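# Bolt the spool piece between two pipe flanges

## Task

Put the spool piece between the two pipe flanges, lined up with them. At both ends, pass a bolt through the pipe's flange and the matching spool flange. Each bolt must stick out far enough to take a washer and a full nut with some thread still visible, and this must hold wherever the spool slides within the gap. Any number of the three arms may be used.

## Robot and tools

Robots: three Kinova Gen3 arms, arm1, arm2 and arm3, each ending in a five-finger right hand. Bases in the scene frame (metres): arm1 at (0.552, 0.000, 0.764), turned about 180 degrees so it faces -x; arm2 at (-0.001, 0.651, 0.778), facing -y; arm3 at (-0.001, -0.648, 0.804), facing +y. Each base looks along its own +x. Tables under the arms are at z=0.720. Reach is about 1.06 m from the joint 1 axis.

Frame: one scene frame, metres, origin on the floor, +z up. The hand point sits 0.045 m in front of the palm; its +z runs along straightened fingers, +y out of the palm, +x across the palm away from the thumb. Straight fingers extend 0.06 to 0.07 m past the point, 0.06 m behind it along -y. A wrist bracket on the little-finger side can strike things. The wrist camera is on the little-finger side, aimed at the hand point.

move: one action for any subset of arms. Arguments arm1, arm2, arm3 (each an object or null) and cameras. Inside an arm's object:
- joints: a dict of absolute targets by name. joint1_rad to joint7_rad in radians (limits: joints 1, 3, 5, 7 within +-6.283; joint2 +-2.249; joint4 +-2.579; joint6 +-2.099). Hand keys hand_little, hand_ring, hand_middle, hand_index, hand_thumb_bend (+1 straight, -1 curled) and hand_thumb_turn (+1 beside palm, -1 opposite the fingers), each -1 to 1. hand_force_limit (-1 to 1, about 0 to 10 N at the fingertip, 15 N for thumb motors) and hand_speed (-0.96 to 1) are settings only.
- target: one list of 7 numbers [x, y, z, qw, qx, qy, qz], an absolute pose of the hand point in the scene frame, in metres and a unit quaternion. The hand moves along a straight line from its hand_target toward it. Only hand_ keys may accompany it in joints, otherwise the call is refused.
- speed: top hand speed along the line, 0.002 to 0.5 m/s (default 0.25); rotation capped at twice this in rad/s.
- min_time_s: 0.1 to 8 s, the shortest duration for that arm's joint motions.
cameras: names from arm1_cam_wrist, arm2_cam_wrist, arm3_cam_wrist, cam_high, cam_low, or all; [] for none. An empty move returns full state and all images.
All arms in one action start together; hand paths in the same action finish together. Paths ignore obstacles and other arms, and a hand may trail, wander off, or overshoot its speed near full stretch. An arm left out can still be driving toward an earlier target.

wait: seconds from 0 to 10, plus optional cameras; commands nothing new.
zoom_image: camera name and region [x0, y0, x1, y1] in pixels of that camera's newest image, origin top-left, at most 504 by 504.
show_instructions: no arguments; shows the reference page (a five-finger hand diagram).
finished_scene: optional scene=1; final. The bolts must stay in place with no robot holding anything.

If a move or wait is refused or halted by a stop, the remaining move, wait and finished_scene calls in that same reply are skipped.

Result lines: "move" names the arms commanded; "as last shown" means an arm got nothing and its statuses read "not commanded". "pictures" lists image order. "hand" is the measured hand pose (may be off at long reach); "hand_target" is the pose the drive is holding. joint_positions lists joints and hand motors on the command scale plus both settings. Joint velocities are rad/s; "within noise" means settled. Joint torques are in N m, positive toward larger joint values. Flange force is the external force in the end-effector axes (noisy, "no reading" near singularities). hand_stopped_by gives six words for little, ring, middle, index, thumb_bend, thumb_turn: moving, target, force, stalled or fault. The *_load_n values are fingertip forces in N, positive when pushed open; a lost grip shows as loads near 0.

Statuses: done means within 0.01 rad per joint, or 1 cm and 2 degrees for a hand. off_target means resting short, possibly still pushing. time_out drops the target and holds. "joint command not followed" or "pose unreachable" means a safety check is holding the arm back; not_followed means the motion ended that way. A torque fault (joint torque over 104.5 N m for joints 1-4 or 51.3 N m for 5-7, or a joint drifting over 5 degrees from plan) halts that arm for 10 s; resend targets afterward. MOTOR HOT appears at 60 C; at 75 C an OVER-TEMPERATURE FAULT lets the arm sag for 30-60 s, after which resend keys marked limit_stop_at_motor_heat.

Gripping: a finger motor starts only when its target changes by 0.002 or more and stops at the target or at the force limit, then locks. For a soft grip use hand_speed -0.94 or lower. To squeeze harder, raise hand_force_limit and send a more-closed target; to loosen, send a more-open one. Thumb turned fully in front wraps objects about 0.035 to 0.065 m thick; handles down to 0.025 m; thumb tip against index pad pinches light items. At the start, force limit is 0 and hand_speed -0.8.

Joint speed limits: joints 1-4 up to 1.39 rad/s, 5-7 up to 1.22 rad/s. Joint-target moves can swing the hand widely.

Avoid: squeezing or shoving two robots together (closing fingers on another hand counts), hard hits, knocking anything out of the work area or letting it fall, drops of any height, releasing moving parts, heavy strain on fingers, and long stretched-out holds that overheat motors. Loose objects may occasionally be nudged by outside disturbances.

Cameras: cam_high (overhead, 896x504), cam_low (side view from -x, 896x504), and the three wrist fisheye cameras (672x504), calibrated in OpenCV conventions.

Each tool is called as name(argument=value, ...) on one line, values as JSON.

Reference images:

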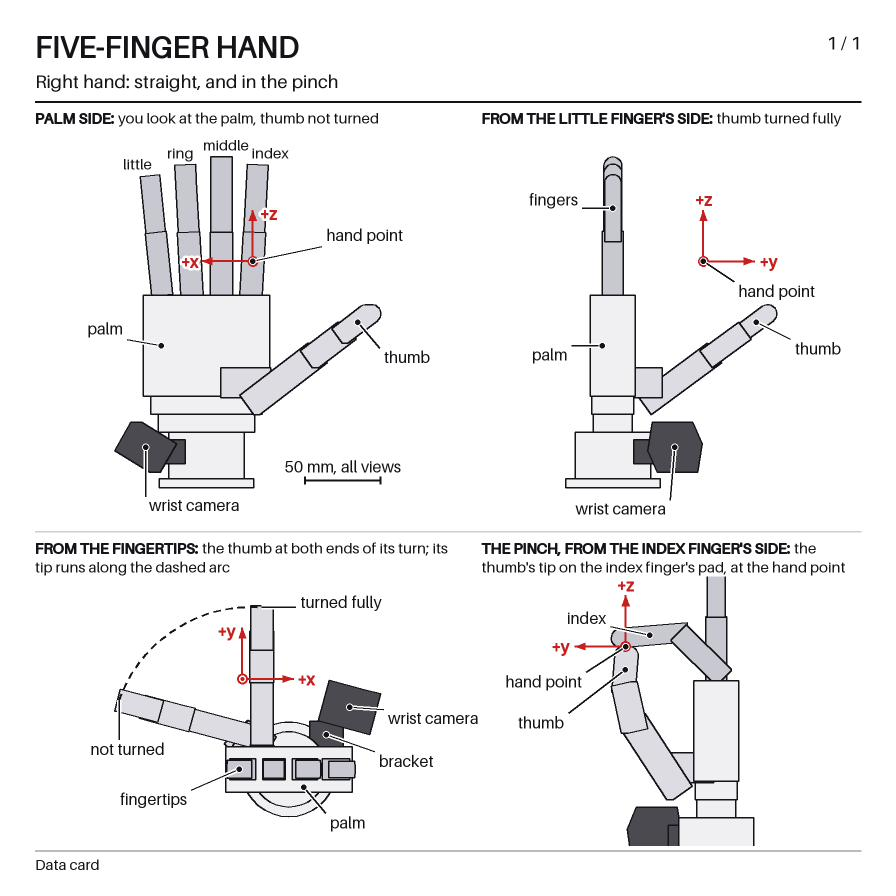

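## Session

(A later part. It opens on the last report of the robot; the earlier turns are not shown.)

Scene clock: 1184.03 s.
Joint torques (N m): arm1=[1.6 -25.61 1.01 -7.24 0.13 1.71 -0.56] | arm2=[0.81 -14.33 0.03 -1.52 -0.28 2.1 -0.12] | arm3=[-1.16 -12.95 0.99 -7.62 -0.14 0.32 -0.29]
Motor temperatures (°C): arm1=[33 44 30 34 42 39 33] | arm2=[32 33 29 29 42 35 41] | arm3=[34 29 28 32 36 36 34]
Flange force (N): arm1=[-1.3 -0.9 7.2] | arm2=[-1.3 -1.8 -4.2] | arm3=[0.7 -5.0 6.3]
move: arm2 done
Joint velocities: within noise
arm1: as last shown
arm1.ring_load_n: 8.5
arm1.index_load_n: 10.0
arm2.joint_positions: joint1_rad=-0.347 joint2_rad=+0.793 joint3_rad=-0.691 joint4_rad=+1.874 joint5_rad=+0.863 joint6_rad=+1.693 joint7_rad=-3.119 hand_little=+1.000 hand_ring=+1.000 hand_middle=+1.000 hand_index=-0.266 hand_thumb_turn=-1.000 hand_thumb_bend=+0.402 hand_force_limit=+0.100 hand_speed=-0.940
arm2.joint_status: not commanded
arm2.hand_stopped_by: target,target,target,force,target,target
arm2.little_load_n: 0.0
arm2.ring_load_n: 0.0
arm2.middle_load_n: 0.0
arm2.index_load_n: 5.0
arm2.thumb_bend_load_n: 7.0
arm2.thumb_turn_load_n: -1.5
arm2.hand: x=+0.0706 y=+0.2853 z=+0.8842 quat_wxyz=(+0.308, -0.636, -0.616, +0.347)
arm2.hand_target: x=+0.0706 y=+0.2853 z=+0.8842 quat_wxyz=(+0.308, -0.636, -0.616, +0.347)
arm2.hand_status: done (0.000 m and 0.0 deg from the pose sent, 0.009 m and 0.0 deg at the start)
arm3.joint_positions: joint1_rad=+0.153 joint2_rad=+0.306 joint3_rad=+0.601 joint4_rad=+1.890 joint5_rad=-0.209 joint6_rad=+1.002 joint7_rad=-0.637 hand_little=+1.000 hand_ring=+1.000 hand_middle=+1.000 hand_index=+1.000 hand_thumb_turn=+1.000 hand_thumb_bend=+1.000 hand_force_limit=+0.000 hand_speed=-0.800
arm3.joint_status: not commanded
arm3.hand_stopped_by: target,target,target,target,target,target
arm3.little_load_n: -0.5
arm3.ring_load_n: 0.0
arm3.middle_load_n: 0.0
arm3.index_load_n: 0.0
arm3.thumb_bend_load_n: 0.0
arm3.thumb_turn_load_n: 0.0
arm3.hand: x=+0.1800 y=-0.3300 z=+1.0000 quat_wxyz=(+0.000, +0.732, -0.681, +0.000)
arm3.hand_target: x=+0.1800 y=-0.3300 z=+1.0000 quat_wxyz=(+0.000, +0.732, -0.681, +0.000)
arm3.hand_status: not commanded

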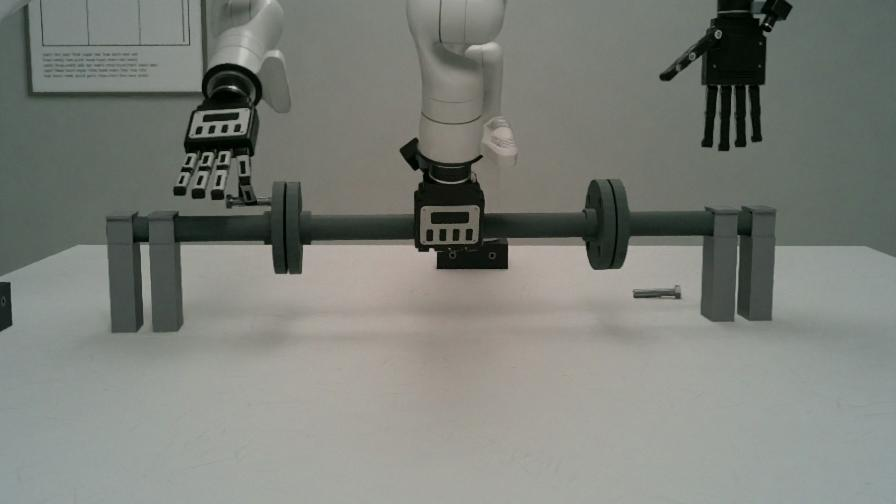

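move(arm2={"target": [0.0712, 0.2773, 0.8842, -0.3080, 0.6364, 0.6160, -0.3474], "speed": 0.02}, cameras=["cam_low"])

zoom_image(camera="cam_low", region=[210, 165, 320, 275])

Scene clock: 1191.47 s.
Joint torques (N m): arm1=[1.61 -25.64 1.03 -7.24 0.15 1.74 -0.56] | arm2=[0.85 -14.53 0.04 -1.59 -0.2 2.04 -0.16] | arm3=[-1.33 -12.96 0.99 -7.58 -0.14 0.32 -0.3]
Motor temperatures (°C): arm1=[33 44 30 34 42 39 33] | arm2=[32 33 29 29 42 35 41] | arm3=[34 29 28 32 36 36 34]
Flange force (N): arm1=[-1.3 -0.9 7.3] | arm2=[-1.4 -1.8 -4.4] | arm3=[0.7 -5.6 6.3]
move: arm2 done
Joint velocities: within noise
arm1, arm3: as last shown
arm1.ring_load_n: 8.0
arm2.joint_positions: joint1_rad=-0.342 joint2_rad=+0.800 joint3_rad=-0.685 joint4_rad=+1.852 joint5_rad=+0.874 joint6_rad=+1.700 joint7_rad=-3.100 hand_little=+1.000 hand_ring=+1.000 hand_middle=+1.000 hand_index=-0.266 hand_thumb_turn=-1.000 hand_thumb_bend=+0.402 hand_force_limit=+0.100 hand_speed=-0.940
arm2.joint_status: not commanded
arm2.hand_stopped_by: target,target,target,force,target,target
arm2.little_load_n: 0.0
arm2.ring_load_n: -0.5
arm2.middle_load_n: 0.0
arm2.index_load_n: 5.5
arm2.thumb_bend_load_n: 7.0
arm2.thumb_turn_load_n: -1.5
arm2.hand: x=+0.0712 y=+0.2773 z=+0.8842 quat_wxyz=(+0.308, -0.636, -0.616, +0.347)
arm2.hand_target: x=+0.0712 y=+0.2773 z=+0.8842 quat_wxyz=(+0.308, -0.636, -0.616, +0.347)
arm2.hand_status: done (0.000 m and 0.0 deg from the pose sent, 0.008 m and 0.0 deg at the start)
arm3.little_load_n: 0.0
arm3.middle_load_n: -0.5

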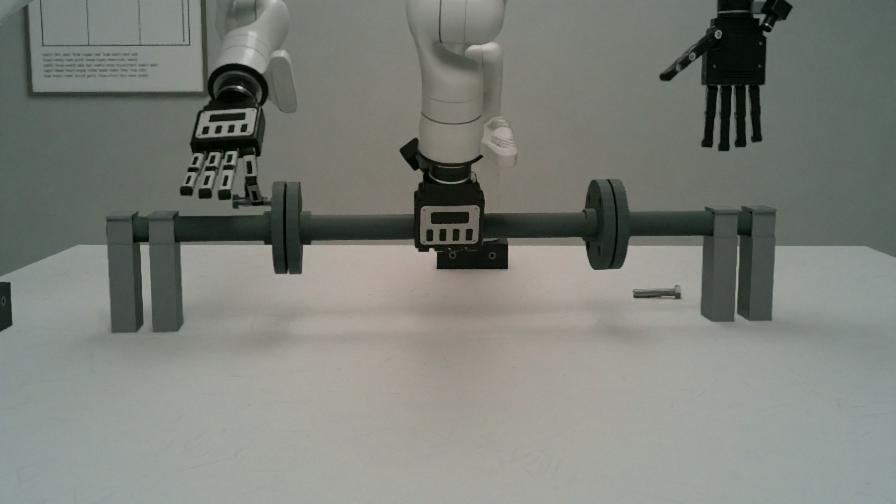

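Scaled by 4.582 from the camera's image (finer frame: 1280x720).

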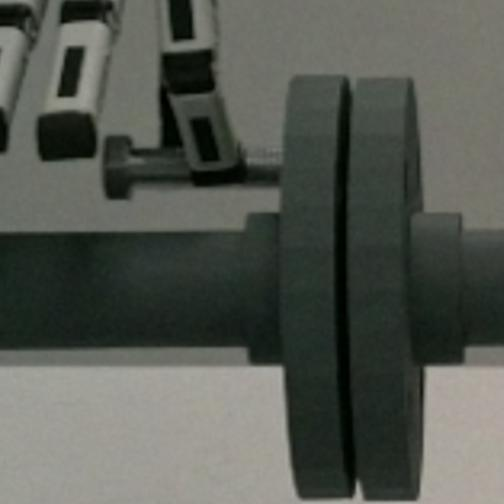

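move(arm2={"target": [0.0716, 0.2723, 0.8842, -0.3080, 0.6364, 0.6160, -0.3474], "speed": 0.02}, cameras=["cam_low"])

zoom_image(camera="cam_low", region=[240, 180, 310, 240])

move(arm2={"target": [0.0719, 0.2683, 0.8842, -0.3080, 0.6364, 0.6160, -0.3474], "speed": 0.02}, cameras=["cam_low", "cam_high"])

zoom_image(camera="cam_low", region=[210, 165, 320, 275])

Scene clock: 1202.50 s.
Joint torques (N m): arm1=[1.6 -25.61 1.03 -7.23 0.12 1.73 -0.56] | arm2=[0.83 -14.57 0.01 -1.61 -0.18 2.06 -0.1] | arm3=[-1.29 -12.94 0.92 -7.54 -0.15 0.31 -0.29]
Motor temperatures (°C): arm1=[33 44 30 34 42 39 33] | arm2=[32 33 29 29 42 35 41] | arm3=[34 29 28 32 36 36 34]
Flange force (N): arm1=[-1.3 -0.9 7.3] | arm2=[-1.4 -1.9 -4.4] | arm3=[0.6 -5.5 6.1]
move: arm2 done
Joint velocities: within noise
arm1, arm3: as last shown
arm2.joint_positions: joint1_rad=-0.339 joint2_rad=+0.804 joint3_rad=-0.682 joint4_rad=+1.838 joint5_rad=+0.882 joint6_rad=+1.705 joint7_rad=-3.089 hand_little=+1.000 hand_ring=+1.000 hand_middle=+1.000 hand_index=-0.266 hand_thumb_turn=-1.000 hand_thumb_bend=+0.402 hand_force_limit=+0.100 hand_speed=-0.940
arm2.joint_status: not commanded
arm2.hand_stopped_by: target,target,target,force,target,target
arm2.little_load_n: 0.0
arm2.ring_load_n: 0.0
arm2.middle_load_n: 0.0
arm2.index_load_n: 5.5
arm2.thumb_bend_load_n: 7.0
arm2.thumb_turn_load_n: -1.5
arm2.hand: x=+0.0716 y=+0.2723 z=+0.8842 quat_wxyz=(+0.308, -0.636, -0.616, +0.347)
arm2.hand_target: x=+0.0716 y=+0.2723 z=+0.8842 quat_wxyz=(+0.308, -0.636, -0.616, +0.347)
arm2.hand_status: done (0.000 m and 0.0 deg from the pose sent, 0.005 m and 0.0 deg at the start)
arm3.middle_load_n: 0.0
arm3.thumb_bend_load_n: -0.5

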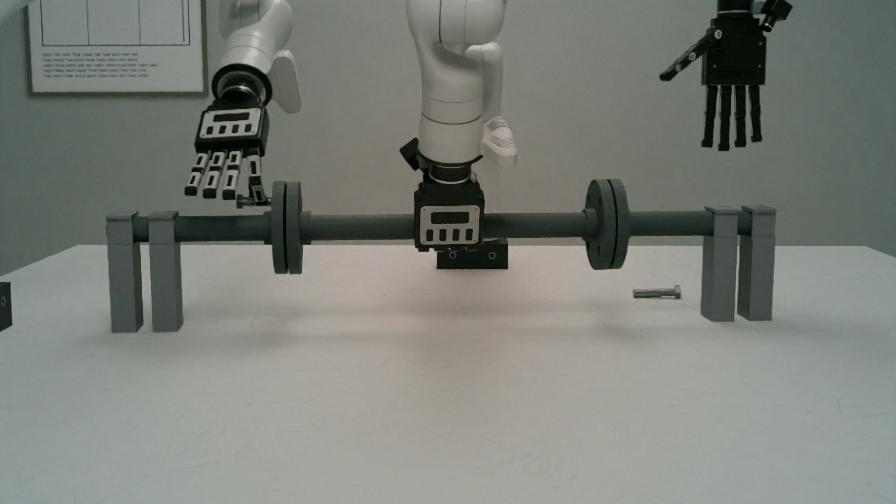

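Scaled by 7.200 from the camera's image (finer frame: 1280x720).

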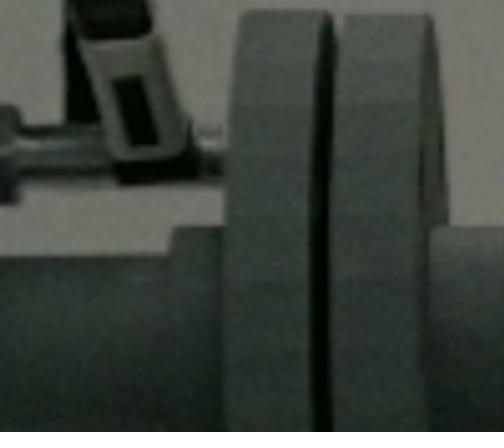

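Scene clock: 1203.47 s.
Joint torques (N m): arm1=[1.61 -25.62 1.04 -7.25 0.13 1.72 -0.58] | arm2=[0.88 -14.82 -0.02 -1.71 -0.12 2.05 -0.17] | arm3=[-1.26 -13.01 0.96 -7.59 -0.13 0.35 -0.26]
Motor temperatures (°C): arm1=[33 44 30 34 42 39 33] | arm2=[32 33 29 29 42 35 41] | arm3=[34 29 28 32 36 36 34]
Flange force (N): arm1=[-1.3 -0.9 7.3] | arm2=[-1.5 -1.6 -4.4] | arm3=[0.6 -5.4 6.4]
move: arm2 done
Joint velocities: within noise
arm1, arm3: as last shown
arm1.index_load_n: 9.5
arm2.joint_positions: joint1_rad=-0.337 joint2_rad=+0.807 joint3_rad=-0.680 joint4_rad=+1.827 joint5_rad=+0.888 joint6_rad=+1.708 joint7_rad=-3.079 hand_little=+1.000 hand_ring=+1.000 hand_middle=+1.000 hand_index=-0.266 hand_thumb_turn=-1.000 hand_thumb_bend=+0.402 hand_force_limit=+0.100 hand_speed=-0.940
arm2.joint_status: not commanded
arm2.hand_stopped_by: target,target,target,force,target,target
arm2.little_load_n: 0.0
arm2.ring_load_n: 0.0
arm2.middle_load_n: -0.5
arm2.index_load_n: 5.0
arm2.thumb_bend_load_n: 7.0
arm2.thumb_turn_load_n: -1.5
arm2.hand: x=+0.0719 y=+0.2683 z=+0.8842 quat_wxyz=(+0.308, -0.636, -0.616, +0.347)
arm2.hand_target: x=+0.0719 y=+0.2683 z=+0.8842 quat_wxyz=(+0.308, -0.636, -0.616, +0.347)
arm2.hand_status: done (0.000 m and 0.0 deg from the pose sent, 0.004 m and 0.0 deg at the start)
arm3.thumb_bend_load_n: 0.0
pictures: cam_high, cam_low

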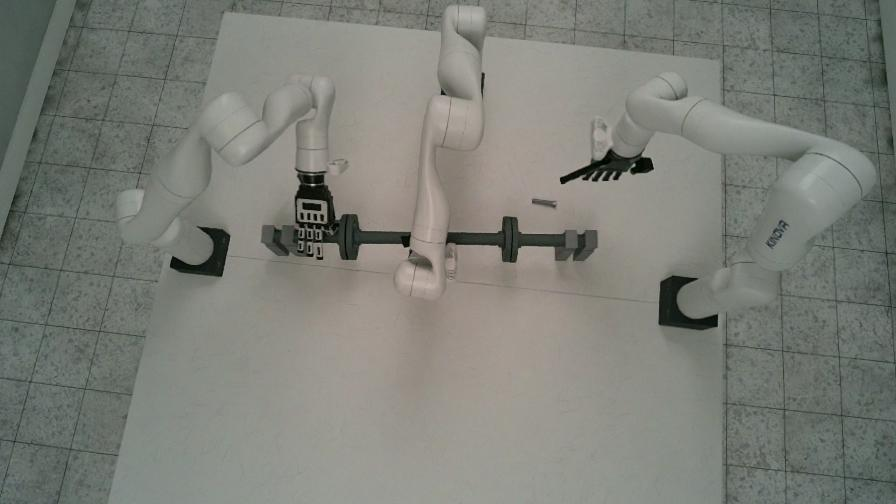

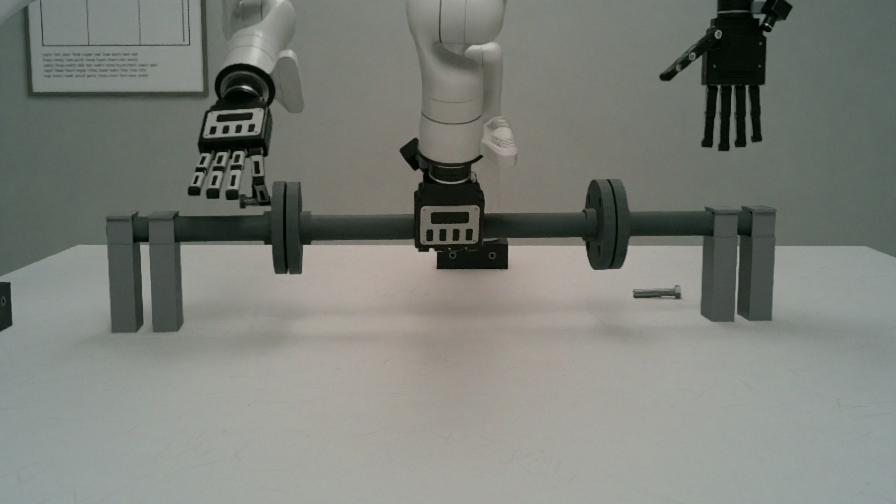

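Scaled by 4.582 from the camera's image (finer frame: 1280x720).

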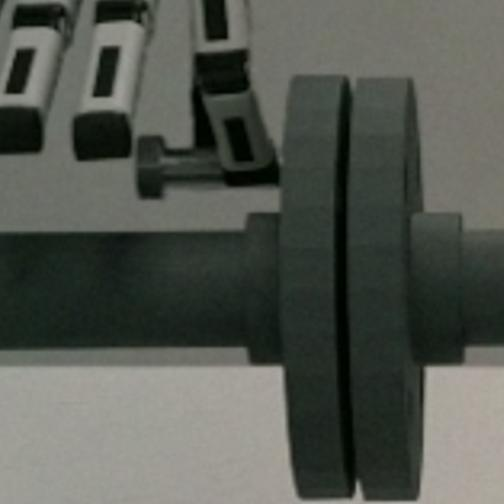

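move(arm2={"joints": {"hand_index": 0.2, "hand_thumb_bend": 0.8, "hand_speed": -0.85}}, cameras=["cam_low", "arm2_cam_wrist"])

zoom_image(camera="cam_low", region=[210, 165, 320, 275])

zoom_image(camera="arm2_cam_wrist", region=[260, 130, 460, 330])

Scene clock: 1233.87 s.
Joint torques (N m): arm1=[1.62 -25.37 0.92 -7.19 0.02 1.65 -0.54] | arm2=[0.81 -14.52 -0.04 -1.71 -0.2 1.97 -0.1] | arm3=[-1.26 -12.98 0.96 -7.62 -0.09 0.33 -0.34]
Motor temperatures (°C): arm1=[33 44 30 34 42 39 33] | arm2=[32 33 29 29 42 36 41] | arm3=[34 29 28 32 36 36 34]
Flange force (N): arm1=[-1.3 -0.6 6.8] | arm2=[-1.3 -2.3 -4.4] | arm3=[0.7 -5.5 6.5]
move: arm2 done
Joint velocities: within noise
arm1, arm3: as last shown
arm1.little_load_n: 6.5
arm1.index_load_n: 10.0
arm1.hand: x=+0.1191 y=+0.0124 z=+0.8373 quat_wxyz=(-0.154, -0.656, -0.722, -0.160)
arm2.joint_positions: joint1_rad=-0.337 joint2_rad=+0.807 joint3_rad=-0.679 joint4_rad=+1.827 joint5_rad=+0.888 joint6_rad=+1.708 joint7_rad=-3.079 hand_little=+1.000 hand_ring=+1.000 hand_middle=+1.000 hand_index=+0.200 hand_thumb_turn=-1.000 hand_thumb_bend=+0.800 hand_force_limit=+0.100 hand_speed=-0.850
arm2.joint_status: all done
arm2.hand_stopped_by: target,target,target,target,target,target
arm2.little_load_n: 0.0
arm2.ring_load_n: 0.0
arm2.middle_load_n: 0.0
arm2.index_load_n: 0.0
arm2.thumb_bend_load_n: 0.5
arm2.thumb_turn_load_n: 0.0
arm2.hand: x=+0.0719 y=+0.2683 z=+0.8842 quat_wxyz=(+0.308, -0.636, -0.616, +0.347)
arm2.hand_target: x=+0.0719 y=+0.2683 z=+0.8842 quat_wxyz=(+0.308, -0.636, -0.616, +0.347)
arm2.hand_status: not commanded
arm3.thumb_bend_load_n: -0.5
arm3.thumb_turn_load_n: -0.5
pictures: arm2_cam_wrist, cam_low
arm2_cam_wrist: T_world_to_cam=[[0.54651, 0.23375, -0.80417, 0.60665], [0.53419, -0.83683, 0.11979, 0.08346], [-0.64495, -0.49505, -0.5822, 0.8034]] pos_world=[0.14203, 0.32576, 0.94559]

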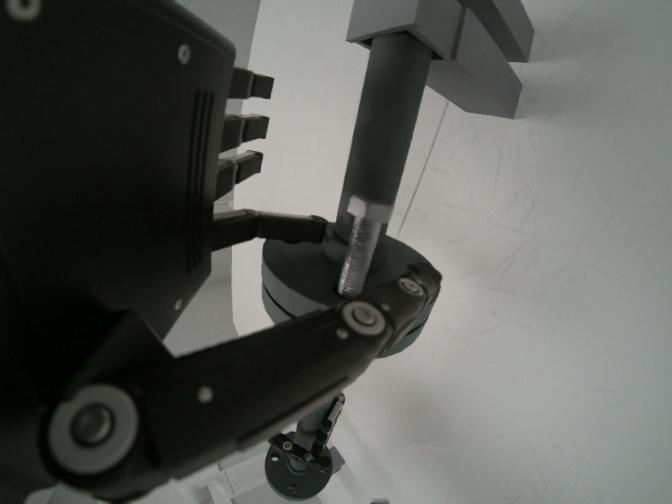

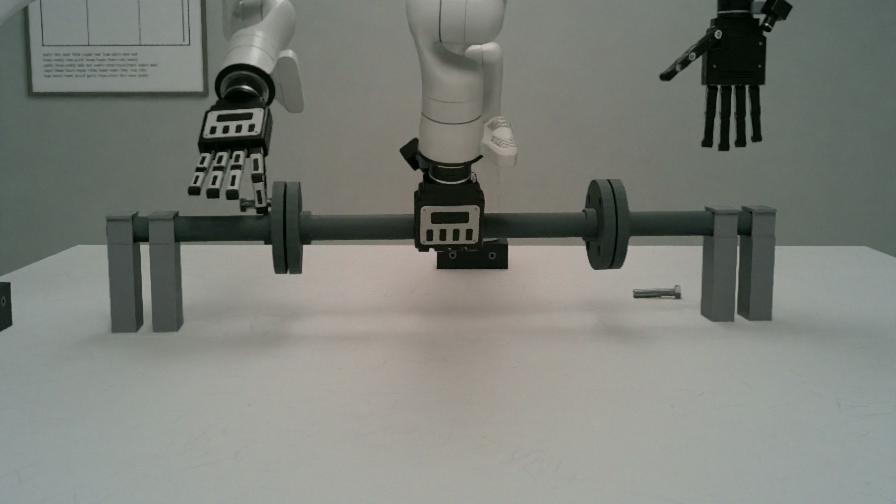

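Scaled by 4.582 from the camera's image (finer frame: 1280x720).

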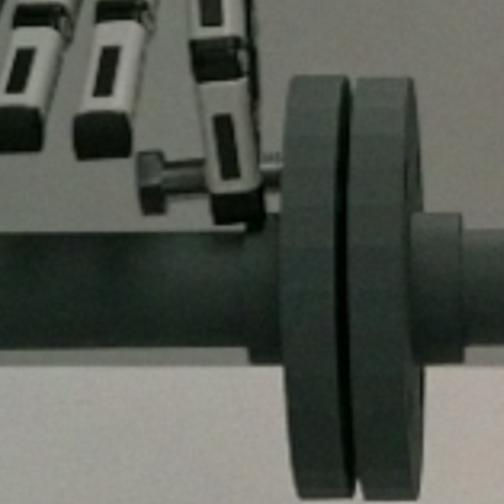

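Scaled by 2.520 from the camera's image (finer frame: 960x720).

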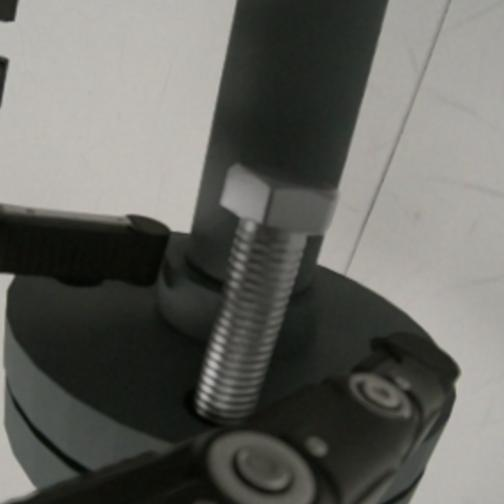

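move(arm2={"target": [0.0692, 0.3120, 0.8852, -0.3080, 0.6364, 0.6160, -0.3474], "speed": 0.06})

move(arm2={"joints": {"hand_index": -0.28, "hand_speed": -0.6}})

move(arm2={"target": [0.0910, 0.3110, 0.8702, -0.3080, 0.6364, 0.6160, -0.3474], "speed": 0.05}, cameras=["cam_low", "arm2_cam_wrist", "cam_high"])

zoom_image(camera="cam_low", region=[200, 165, 310, 275])

zoom_image(camera="arm2_cam_wrist", region=[220, 130, 460, 370])

zoom_image(camera="cam_high", region=[300, 195, 380, 275])

Scene clock: 1256.07 s.
Joint torques (N m): arm1=[1.61 -25.4 0.91 -7.19 0.04 1.68 -0.55] | arm2=[0.84 -13.32 0.06 -1.1 -0.35 2.01 -0.14] | arm3=[-1.17 -12.96 0.99 -7.55 -0.09 0.37 -0.34]
Motor temperatures (°C): arm1=[33 43 30 34 42 39 33] | arm2=[32 33 29 29 42 35 41] | arm3=[34 29 28 32 36 36 34]
Flange force (N): arm1=[-1.3 -0.6 6.9] | arm2=[-1.3 -2.5 -5.1] | arm3=[0.6 -5.3 6.4]
move: arm2 done
Joint velocities: within noise
arm1, arm3: as last shown
arm1.index_load_n: 9.5
arm1.thumb_turn_load_n: -0.5
arm1.hand: x=+0.1191 y=+0.0124 z=+0.8373 quat_wxyz=(-0.154, -0.656, -0.721, -0.160)
arm2.joint_positions: joint1_rad=-0.368 joint2_rad=+0.770 joint3_rad=-0.711 joint4_rad=+1.942 joint5_rad=+0.820 joint6_rad=+1.671 joint7_rad=-3.181 hand_little=+1.000 hand_ring=+1.000 hand_middle=+1.000 hand_index=+0.200 hand_thumb_turn=-1.000 hand_thumb_bend=+0.800 hand_force_limit=+0.100 hand_speed=-0.850
arm2.joint_status: not commanded
arm2.hand_stopped_by: target,target,target,target,target,target
arm2.little_load_n: 0.0
arm2.ring_load_n: 0.0
arm2.middle_load_n: 0.0
arm2.index_load_n: 0.0
arm2.thumb_bend_load_n: 0.0
arm2.thumb_turn_load_n: 0.0
arm2.hand: x=+0.0692 y=+0.3120 z=+0.8852 quat_wxyz=(+0.308, -0.636, -0.616, +0.347)
arm2.hand_target: x=+0.0692 y=+0.3120 z=+0.8852 quat_wxyz=(+0.308, -0.636, -0.616, +0.347)
arm2.hand_status: done (0.000 m and 0.0 deg from the pose sent, 0.044 m and 0.0 deg at the start)
arm3.thumb_bend_load_n: 0.0
arm3.thumb_turn_load_n: 0.0
pictures: none

Scene clock: 1257.00 s.
Joint torques (N m): arm1=[1.58 -25.37 0.9 -7.14 0.05 1.66 -0.52] | arm2=[0.78 -13.4 -0.02 -1.15 -0.39 1.97 -0.08] | arm3=[-1.22 -12.96 0.95 -7.52 -0.09 0.3 -0.29]
Motor temperatures (°C): arm1=[33 43 30 34 42 39 33] | arm2=[32 33 29 29 42 35 41] | arm3=[34 29 28 32 36 36 34]
Flange force (N): arm1=[-1.2 -0.8 6.7] | arm2=[-1.3 -2.3 -4.8] | arm3=[0.5 -5.4 6.1]
move: arm2 done
Joint velocities: within noise
arm1.joint_positions: joint1_rad=-0.060 joint2_rad=+1.029 joint3_rad=+0.165 joint4_rad=+1.103 joint5_rad=-0.097 joint6_rad=+1.460 joint7_rad=+0.184 hand_little=-0.642 hand_ring=-0.623 hand_middle=-0.623 hand_index=-0.622 hand_thumb_turn=-1.000 hand_thumb_bend=+0.426 hand_force_limit=+0.500 hand_speed=-0.800
arm1.joint_status: not commanded
arm1.hand_stopped_by: force,force,force,force,force,target
arm1.little_load_n: 6.5
arm1.ring_load_n: 8.0
arm1.middle_load_n: 7.5
arm1.index_load_n: 9.5
arm1.thumb_bend_load_n: 11.0
arm1.thumb_turn_load_n: 0.0
arm1.hand: x=+0.1191 y=+0.0124 z=+0.8373 quat_wxyz=(-0.154, -0.656, -0.721, -0.160)
arm1.hand_target: x=+0.1191 y=+0.0124 z=+0.8373 quat_wxyz=(-0.154, -0.656, -0.721, -0.160)
arm1.hand_status: not commanded
arm2.joint_positions: joint1_rad=-0.368 joint2_rad=+0.770 joint3_rad=-0.711 joint4_rad=+1.942 joint5_rad=+0.820 joint6_rad=+1.671 joint7_rad=-3.181 hand_little=+1.000 hand_ring=+1.000 hand_middle=+1.000 hand_index=-0.280 hand_thumb_turn=-1.000 hand_thumb_bend=+0.800 hand_force_limit=+0.100 hand_speed=-0.600
arm2.joint_status: all done
arm2.hand_stopped_by: target,target,target,target,target,target
arm2.little_load_n: 0.0
arm2.ring_load_n: 0.0
arm2.middle_load_n: 0.0
arm2.index_load_n: 0.0
arm2.thumb_bend_load_n: 0.0
arm2.thumb_turn_load_n: 0.0
arm2.hand: x=+0.0692 y=+0.3120 z=+0.8852 quat_wxyz=(+0.308, -0.636, -0.616, +0.347)
arm2.hand_target: x=+0.0692 y=+0.3120 z=+0.8852 quat_wxyz=(+0.308, -0.636, -0.616, +0.347)
arm2.hand_status: not commanded
arm3: as last shown
arm3.thumb_bend_load_n: -0.5
pictures: none

Scene clock: 1258.03 s.
Joint torques (N m): arm1=[1.62 -25.39 0.93 -7.18 0.05 1.64 -0.53] | arm2=[0.9 -13.93 -0.17 -1.13 -0.47 1.95 -0.13] | arm3=[-1.24 -12.97 0.98 -7.5 -0.14 0.37 -0.31]
Motor temperatures (°C): arm1=[33 43 30 34 42 39 33] | arm2=[32 33 29 29 42 35 41] | arm3=[34 29 28 32 36 36 34]
Flange force (N): arm1=[-1.3 -0.7 6.8] | arm2=[-1.2 -2.3 -4.9] | arm3=[0.5 -5.5 6.3]
move: arm2 done
Joint velocities: within noise
arm1, arm3: as last shown
arm1.little_load_n: 7.0
arm1.thumb_bend_load_n: 10.5
arm2.joint_positions: joint1_rad=-0.416 joint2_rad=+0.825 joint3_rad=-0.702 joint4_rad=+1.891 joint5_rad=+0.818 joint6_rad=+1.681 joint7_rad=-3.208 hand_little=+1.000 hand_ring=+1.000 hand_middle=+1.000 hand_index=-0.280 hand_thumb_turn=-1.000 hand_thumb_bend=+0.800 hand_force_limit=+0.100 hand_speed=-0.600
arm2.joint_status: not commanded
arm2.hand_stopped_by: target,target,target,target,target,target
arm2.little_load_n: 0.0
arm2.ring_load_n: 0.0
arm2.middle_load_n: 0.0
arm2.index_load_n: 0.0
arm2.thumb_bend_load_n: 0.0
arm2.thumb_turn_load_n: 0.0
arm2.hand: x=+0.0910 y=+0.3110 z=+0.8702 quat_wxyz=(+0.308, -0.636, -0.616, +0.347)
arm2.hand_target: x=+0.0910 y=+0.3110 z=+0.8702 quat_wxyz=(+0.308, -0.636, -0.616, +0.347)
arm2.hand_status: done (0.000 m and 0.0 deg from the pose sent, 0.026 m and 0.0 deg at the start)
arm3.index_load_n: -0.5
arm3.thumb_bend_load_n: 0.0
pictures: arm2_cam_wrist, cam_high, cam_low
arm2_cam_wrist: T_world_to_cam=[[0.54645, 0.2338, -0.80419, 0.57498], [0.53429, -0.83677, 0.11978, 0.11064], [-0.64492, -0.49513, -0.58217, 0.8287]] pos_world=[0.16113, 0.36846, 0.93159]

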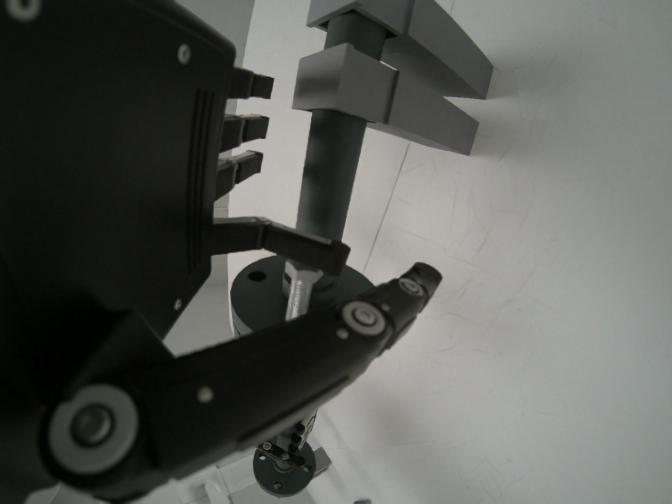

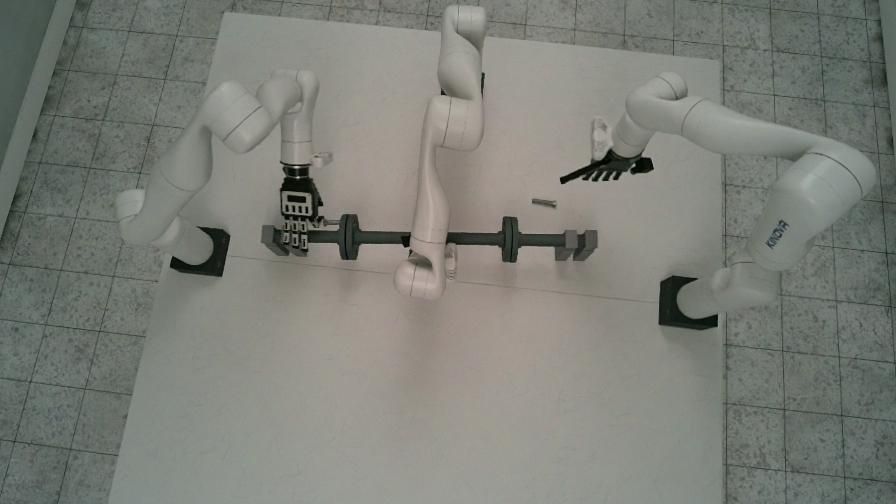

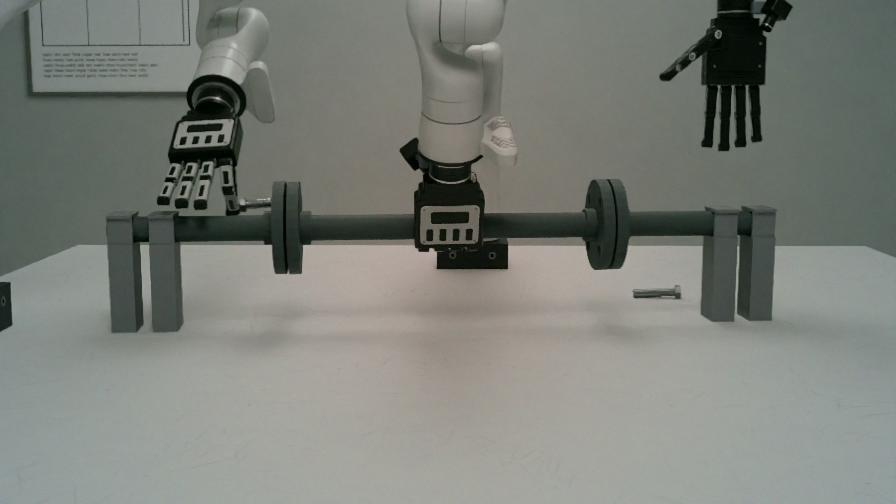

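Scaled by 4.582 from the camera's image (finer frame: 1280x720).

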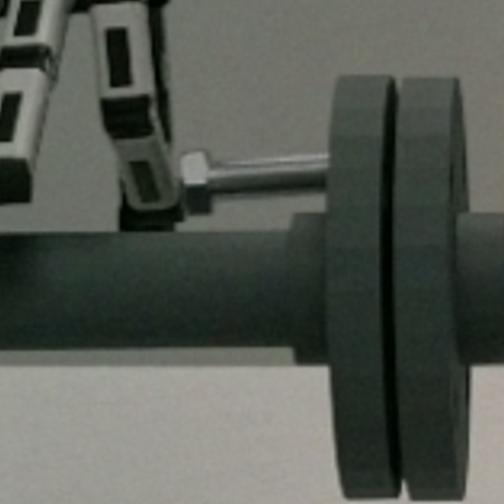

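Scaled by 2.100 from the camera's image (finer frame: 960x720).

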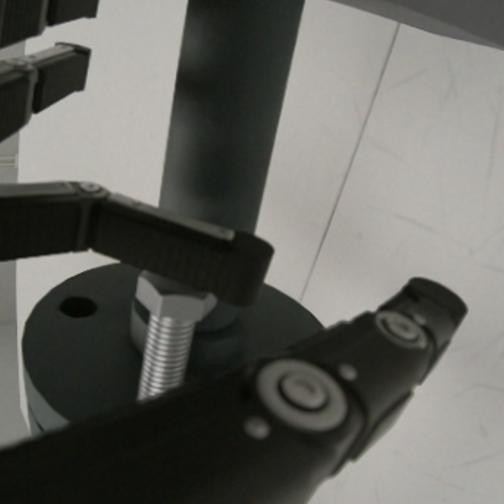

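Scaled by 6.300 from the camera's image (finer frame: 1280x720).

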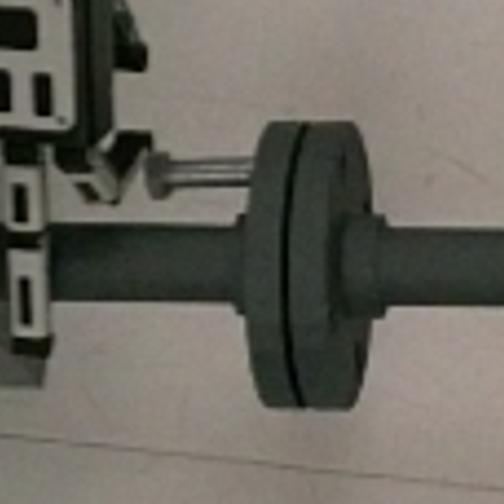

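move(arm2={"target": [0.0924, 0.2910, 0.8712, -0.3080, 0.6364, 0.6160, -0.3474], "speed": 0.02}, cameras=["cam_low", "arm2_cam_wrist"])

zoom_image(camera="cam_low", region=[200, 165, 310, 275])

zoom_image(camera="arm2_cam_wrist", region=[220, 130, 460, 370])

Scene clock: 1268.83 s.
Joint torques (N m): arm1=[1.61 -25.61 1.05 -7.23 0.14 1.74 -0.56] | arm2=[0.85 -14.47 -0.1 -1.37 -0.32 1.95 -0.16] | arm3=[-1.24 -12.96 0.95 -7.64 -0.08 0.31 -0.28]
Motor temperatures (°C): arm1=[33 42 30 34 42 39 33] | arm2=[32 33 29 29 42 35 41] | arm3=[34 29 28 32 36 36 34]
Flange force (N): arm1=[-1.3 -0.9 7.3] | arm2=[-1.3 -2.3 -4.8] | arm3=[0.7 -5.2 6.4]
move: arm2 done
Joint velocities: within noise
arm1: as last shown
arm1.thumb_bend_load_n: 11.0
arm2.joint_positions: joint1_rad=-0.399 joint2_rad=+0.837 joint3_rad=-0.689 joint4_rad=+1.840 joint5_rad=+0.847 joint6_rad=+1.702 joint7_rad=-3.158 hand_little=+1.000 hand_ring=+1.000 hand_middle=+1.000 hand_index=-0.280 hand_thumb_turn=-1.000 hand_thumb_bend=+0.800 hand_force_limit=+0.100 hand_speed=-0.600
arm2.joint_status: not commanded
arm2.hand_stopped_by: target,target,target,target,target,target
arm2.little_load_n: 0.0
arm2.ring_load_n: 0.0
arm2.middle_load_n: 0.0
arm2.index_load_n: 0.0
arm2.thumb_bend_load_n: 0.0
arm2.thumb_turn_load_n: 0.0
arm2.hand: x=+0.0924 y=+0.2910 z=+0.8712 quat_wxyz=(+0.308, -0.636, -0.616, +0.347)
arm2.hand_target: x=+0.0924 y=+0.2910 z=+0.8712 quat_wxyz=(+0.308, -0.636, -0.616, +0.347)
arm2.hand_status: done (0.000 m and 0.0 deg from the pose sent, 0.020 m and 0.0 deg at the start)
arm3.joint_positions: joint1_rad=+0.153 joint2_rad=+0.306 joint3_rad=+0.601 joint4_rad=+1.890 joint5_rad=-0.209 joint6_rad=+1.002 joint7_rad=-0.637 hand_little=+1.000 hand_ring=+1.000 hand_middle=+1.000 hand_index=+1.000 hand_thumb_turn=+1.000 hand_thumb_bend=+1.000 hand_force_limit=+0.000 hand_speed=-0.800
arm3.joint_status: not commanded
arm3.hand_stopped_by: target,target,target,target,target,target
arm3.little_load_n: 0.0
arm3.ring_load_n: 0.0
arm3.middle_load_n: 0.0
arm3.index_load_n: 0.0
arm3.thumb_bend_load_n: 0.0
arm3.thumb_turn_load_n: 0.0
arm3.hand: x=+0.1800 y=-0.3300 z=+1.0000 quat_wxyz=(+0.000, +0.732, -0.681, +0.000)
arm3.hand_target: x=+0.1800 y=-0.3300 z=+1.0000 quat_wxyz=(+0.000, +0.732, -0.681, +0.000)
arm3.hand_status: not commanded
pictures: arm2_cam_wrist, cam_low
arm2_cam_wrist: T_world_to_cam=[[0.54643, 0.23379, -0.80421, 0.5797], [0.5342, -0.83684, 0.1197, 0.09324], [-0.64501, -0.49502, -0.58217, 0.8203]] pos_world=[0.16253, 0.34856, 0.93259]

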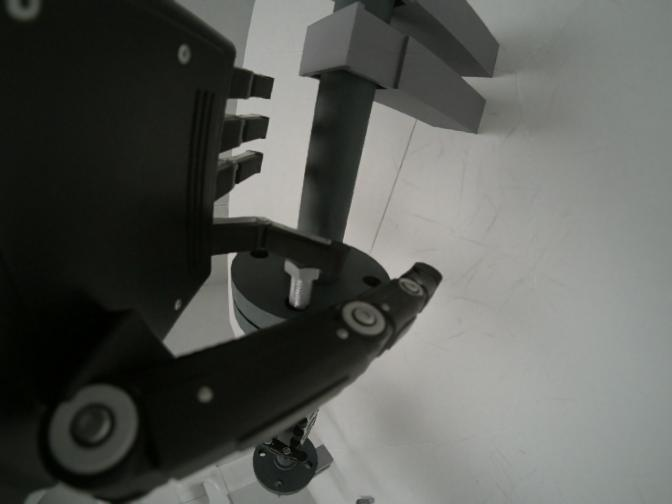

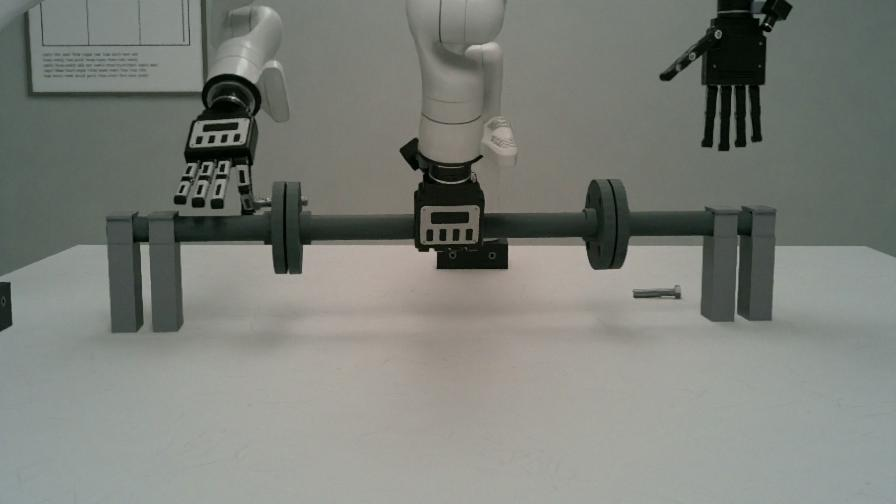

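Scaled by 4.582 from the camera's image (finer frame: 1280x720).

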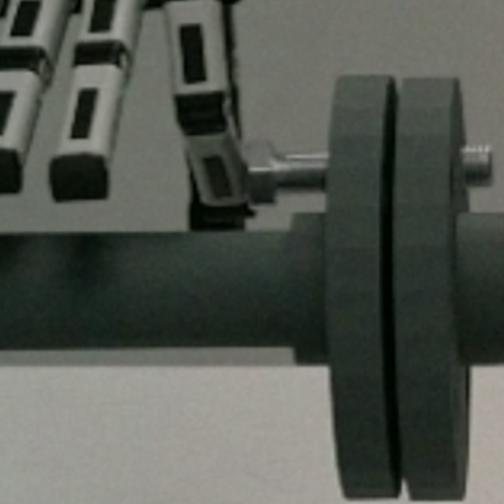

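Scaled by 2.100 from the camera's image (finer frame: 960x720).

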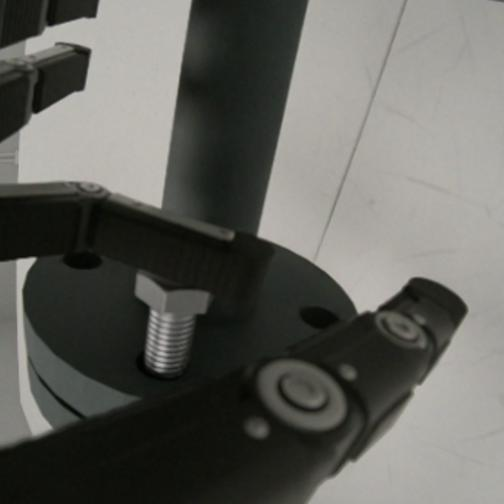

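move(arm2={"target": [0.0934, 0.2775, 0.8717, -0.3080, 0.6364, 0.6160, -0.3474], "speed": 0.02}, cameras=["cam_low", "arm2_cam_wrist", "cam_high"])

zoom_image(camera="cam_low", region=[200, 165, 310, 275])

zoom_image(camera="arm2_cam_wrist", region=[220, 130, 460, 370])

Scene clock: 1277.13 s.
Joint torques (N m): arm1=[1.62 -25.61 1.03 -7.24 0.14 1.74 -0.57] | arm2=[0.78 -14.82 -0.11 -1.55 -0.24 1.95 -0.17] | arm3=[-1.18 -12.99 1 -7.6 -0.14 0.34 -0.32]
Motor temperatures (°C): arm1=[33 42 30 34 42 39 33] | arm2=[32 33 29 29 42 35 41] | arm3=[34 29 28 32 36 36 34]
Flange force (N): arm1=[-1.3 -0.8 7.3] | arm2=[-1.5 -2.3 -4.6] | arm3=[0.6 -5.3 6.4]
move: arm2 done
Joint velocities: within noise
arm1, arm3: as last shown
arm1.little_load_n: 6.5
arm1.ring_load_n: 7.5
arm1.thumb_bend_load_n: 10.5
arm2.joint_positions: joint1_rad=-0.389 joint2_rad=+0.846 joint3_rad=-0.680 joint4_rad=+1.803 joint5_rad=+0.867 joint6_rad=+1.715 joint7_rad=-3.125 hand_little=+1.000 hand_ring=+1.000 hand_middle=+1.000 hand_index=-0.280 hand_thumb_turn=-1.000 hand_thumb_bend=+0.800 hand_force_limit=+0.100 hand_speed=-0.600
arm2.joint_status: not commanded
arm2.hand_stopped_by: target,target,target,target,target,target
arm2.little_load_n: 0.0
arm2.ring_load_n: 0.0
arm2.middle_load_n: 0.0
arm2.index_load_n: 0.0
arm2.thumb_bend_load_n: 0.0
arm2.thumb_turn_load_n: 0.0
arm2.hand: x=+0.0934 y=+0.2775 z=+0.8717 quat_wxyz=(+0.308, -0.636, -0.616, +0.347)
arm2.hand_target: x=+0.0934 y=+0.2775 z=+0.8717 quat_wxyz=(+0.308, -0.636, -0.616, +0.347)
arm2.hand_status: done (0.000 m and 0.0 deg from the pose sent, 0.014 m and 0.0 deg at the start)
pictures: arm2_cam_wrist, cam_high, cam_low
arm2_cam_wrist: T_world_to_cam=[[0.54647, 0.23381, -0.80418, 0.58269], [0.53424, -0.83681, 0.11973, 0.08122], [-0.64495, -0.49505, -0.5822, 0.81454]] pos_world=[0.16353, 0.33496, 0.93309]

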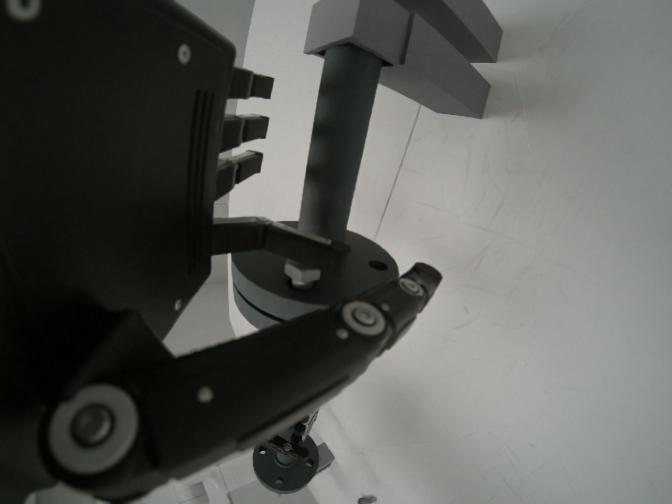

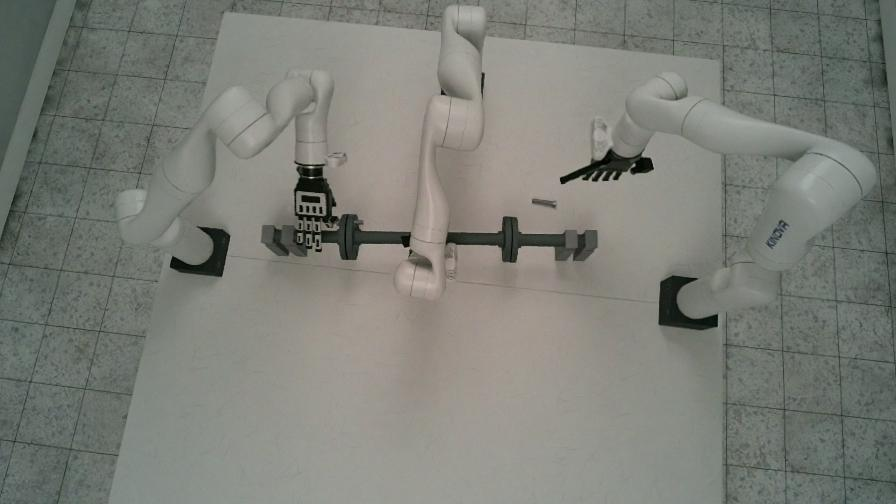

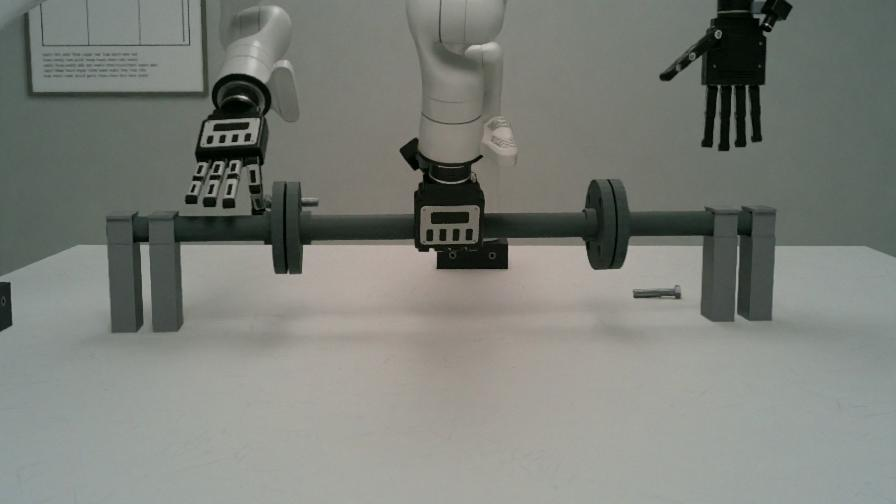

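Scaled by 4.582 from the camera's image (finer frame: 1280x720).

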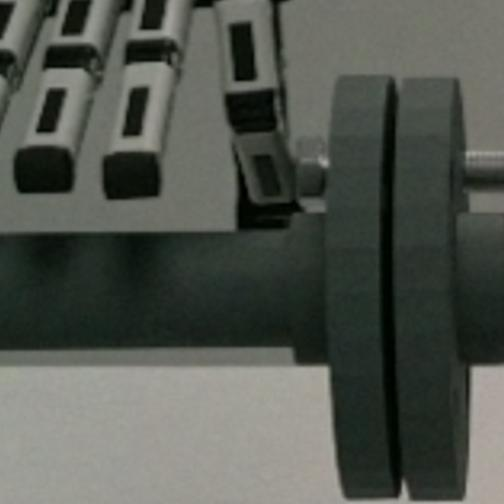

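Scaled by 2.100 from the camera's image (finer frame: 960x720).

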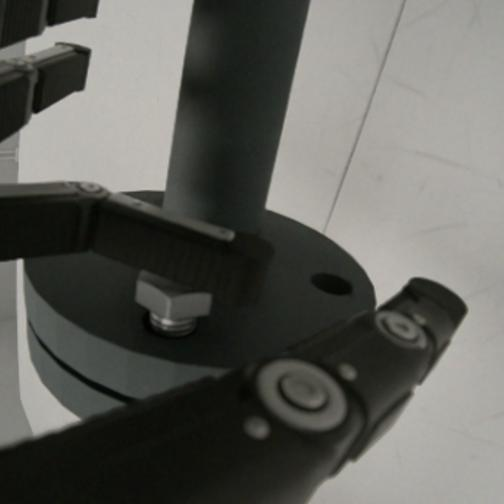

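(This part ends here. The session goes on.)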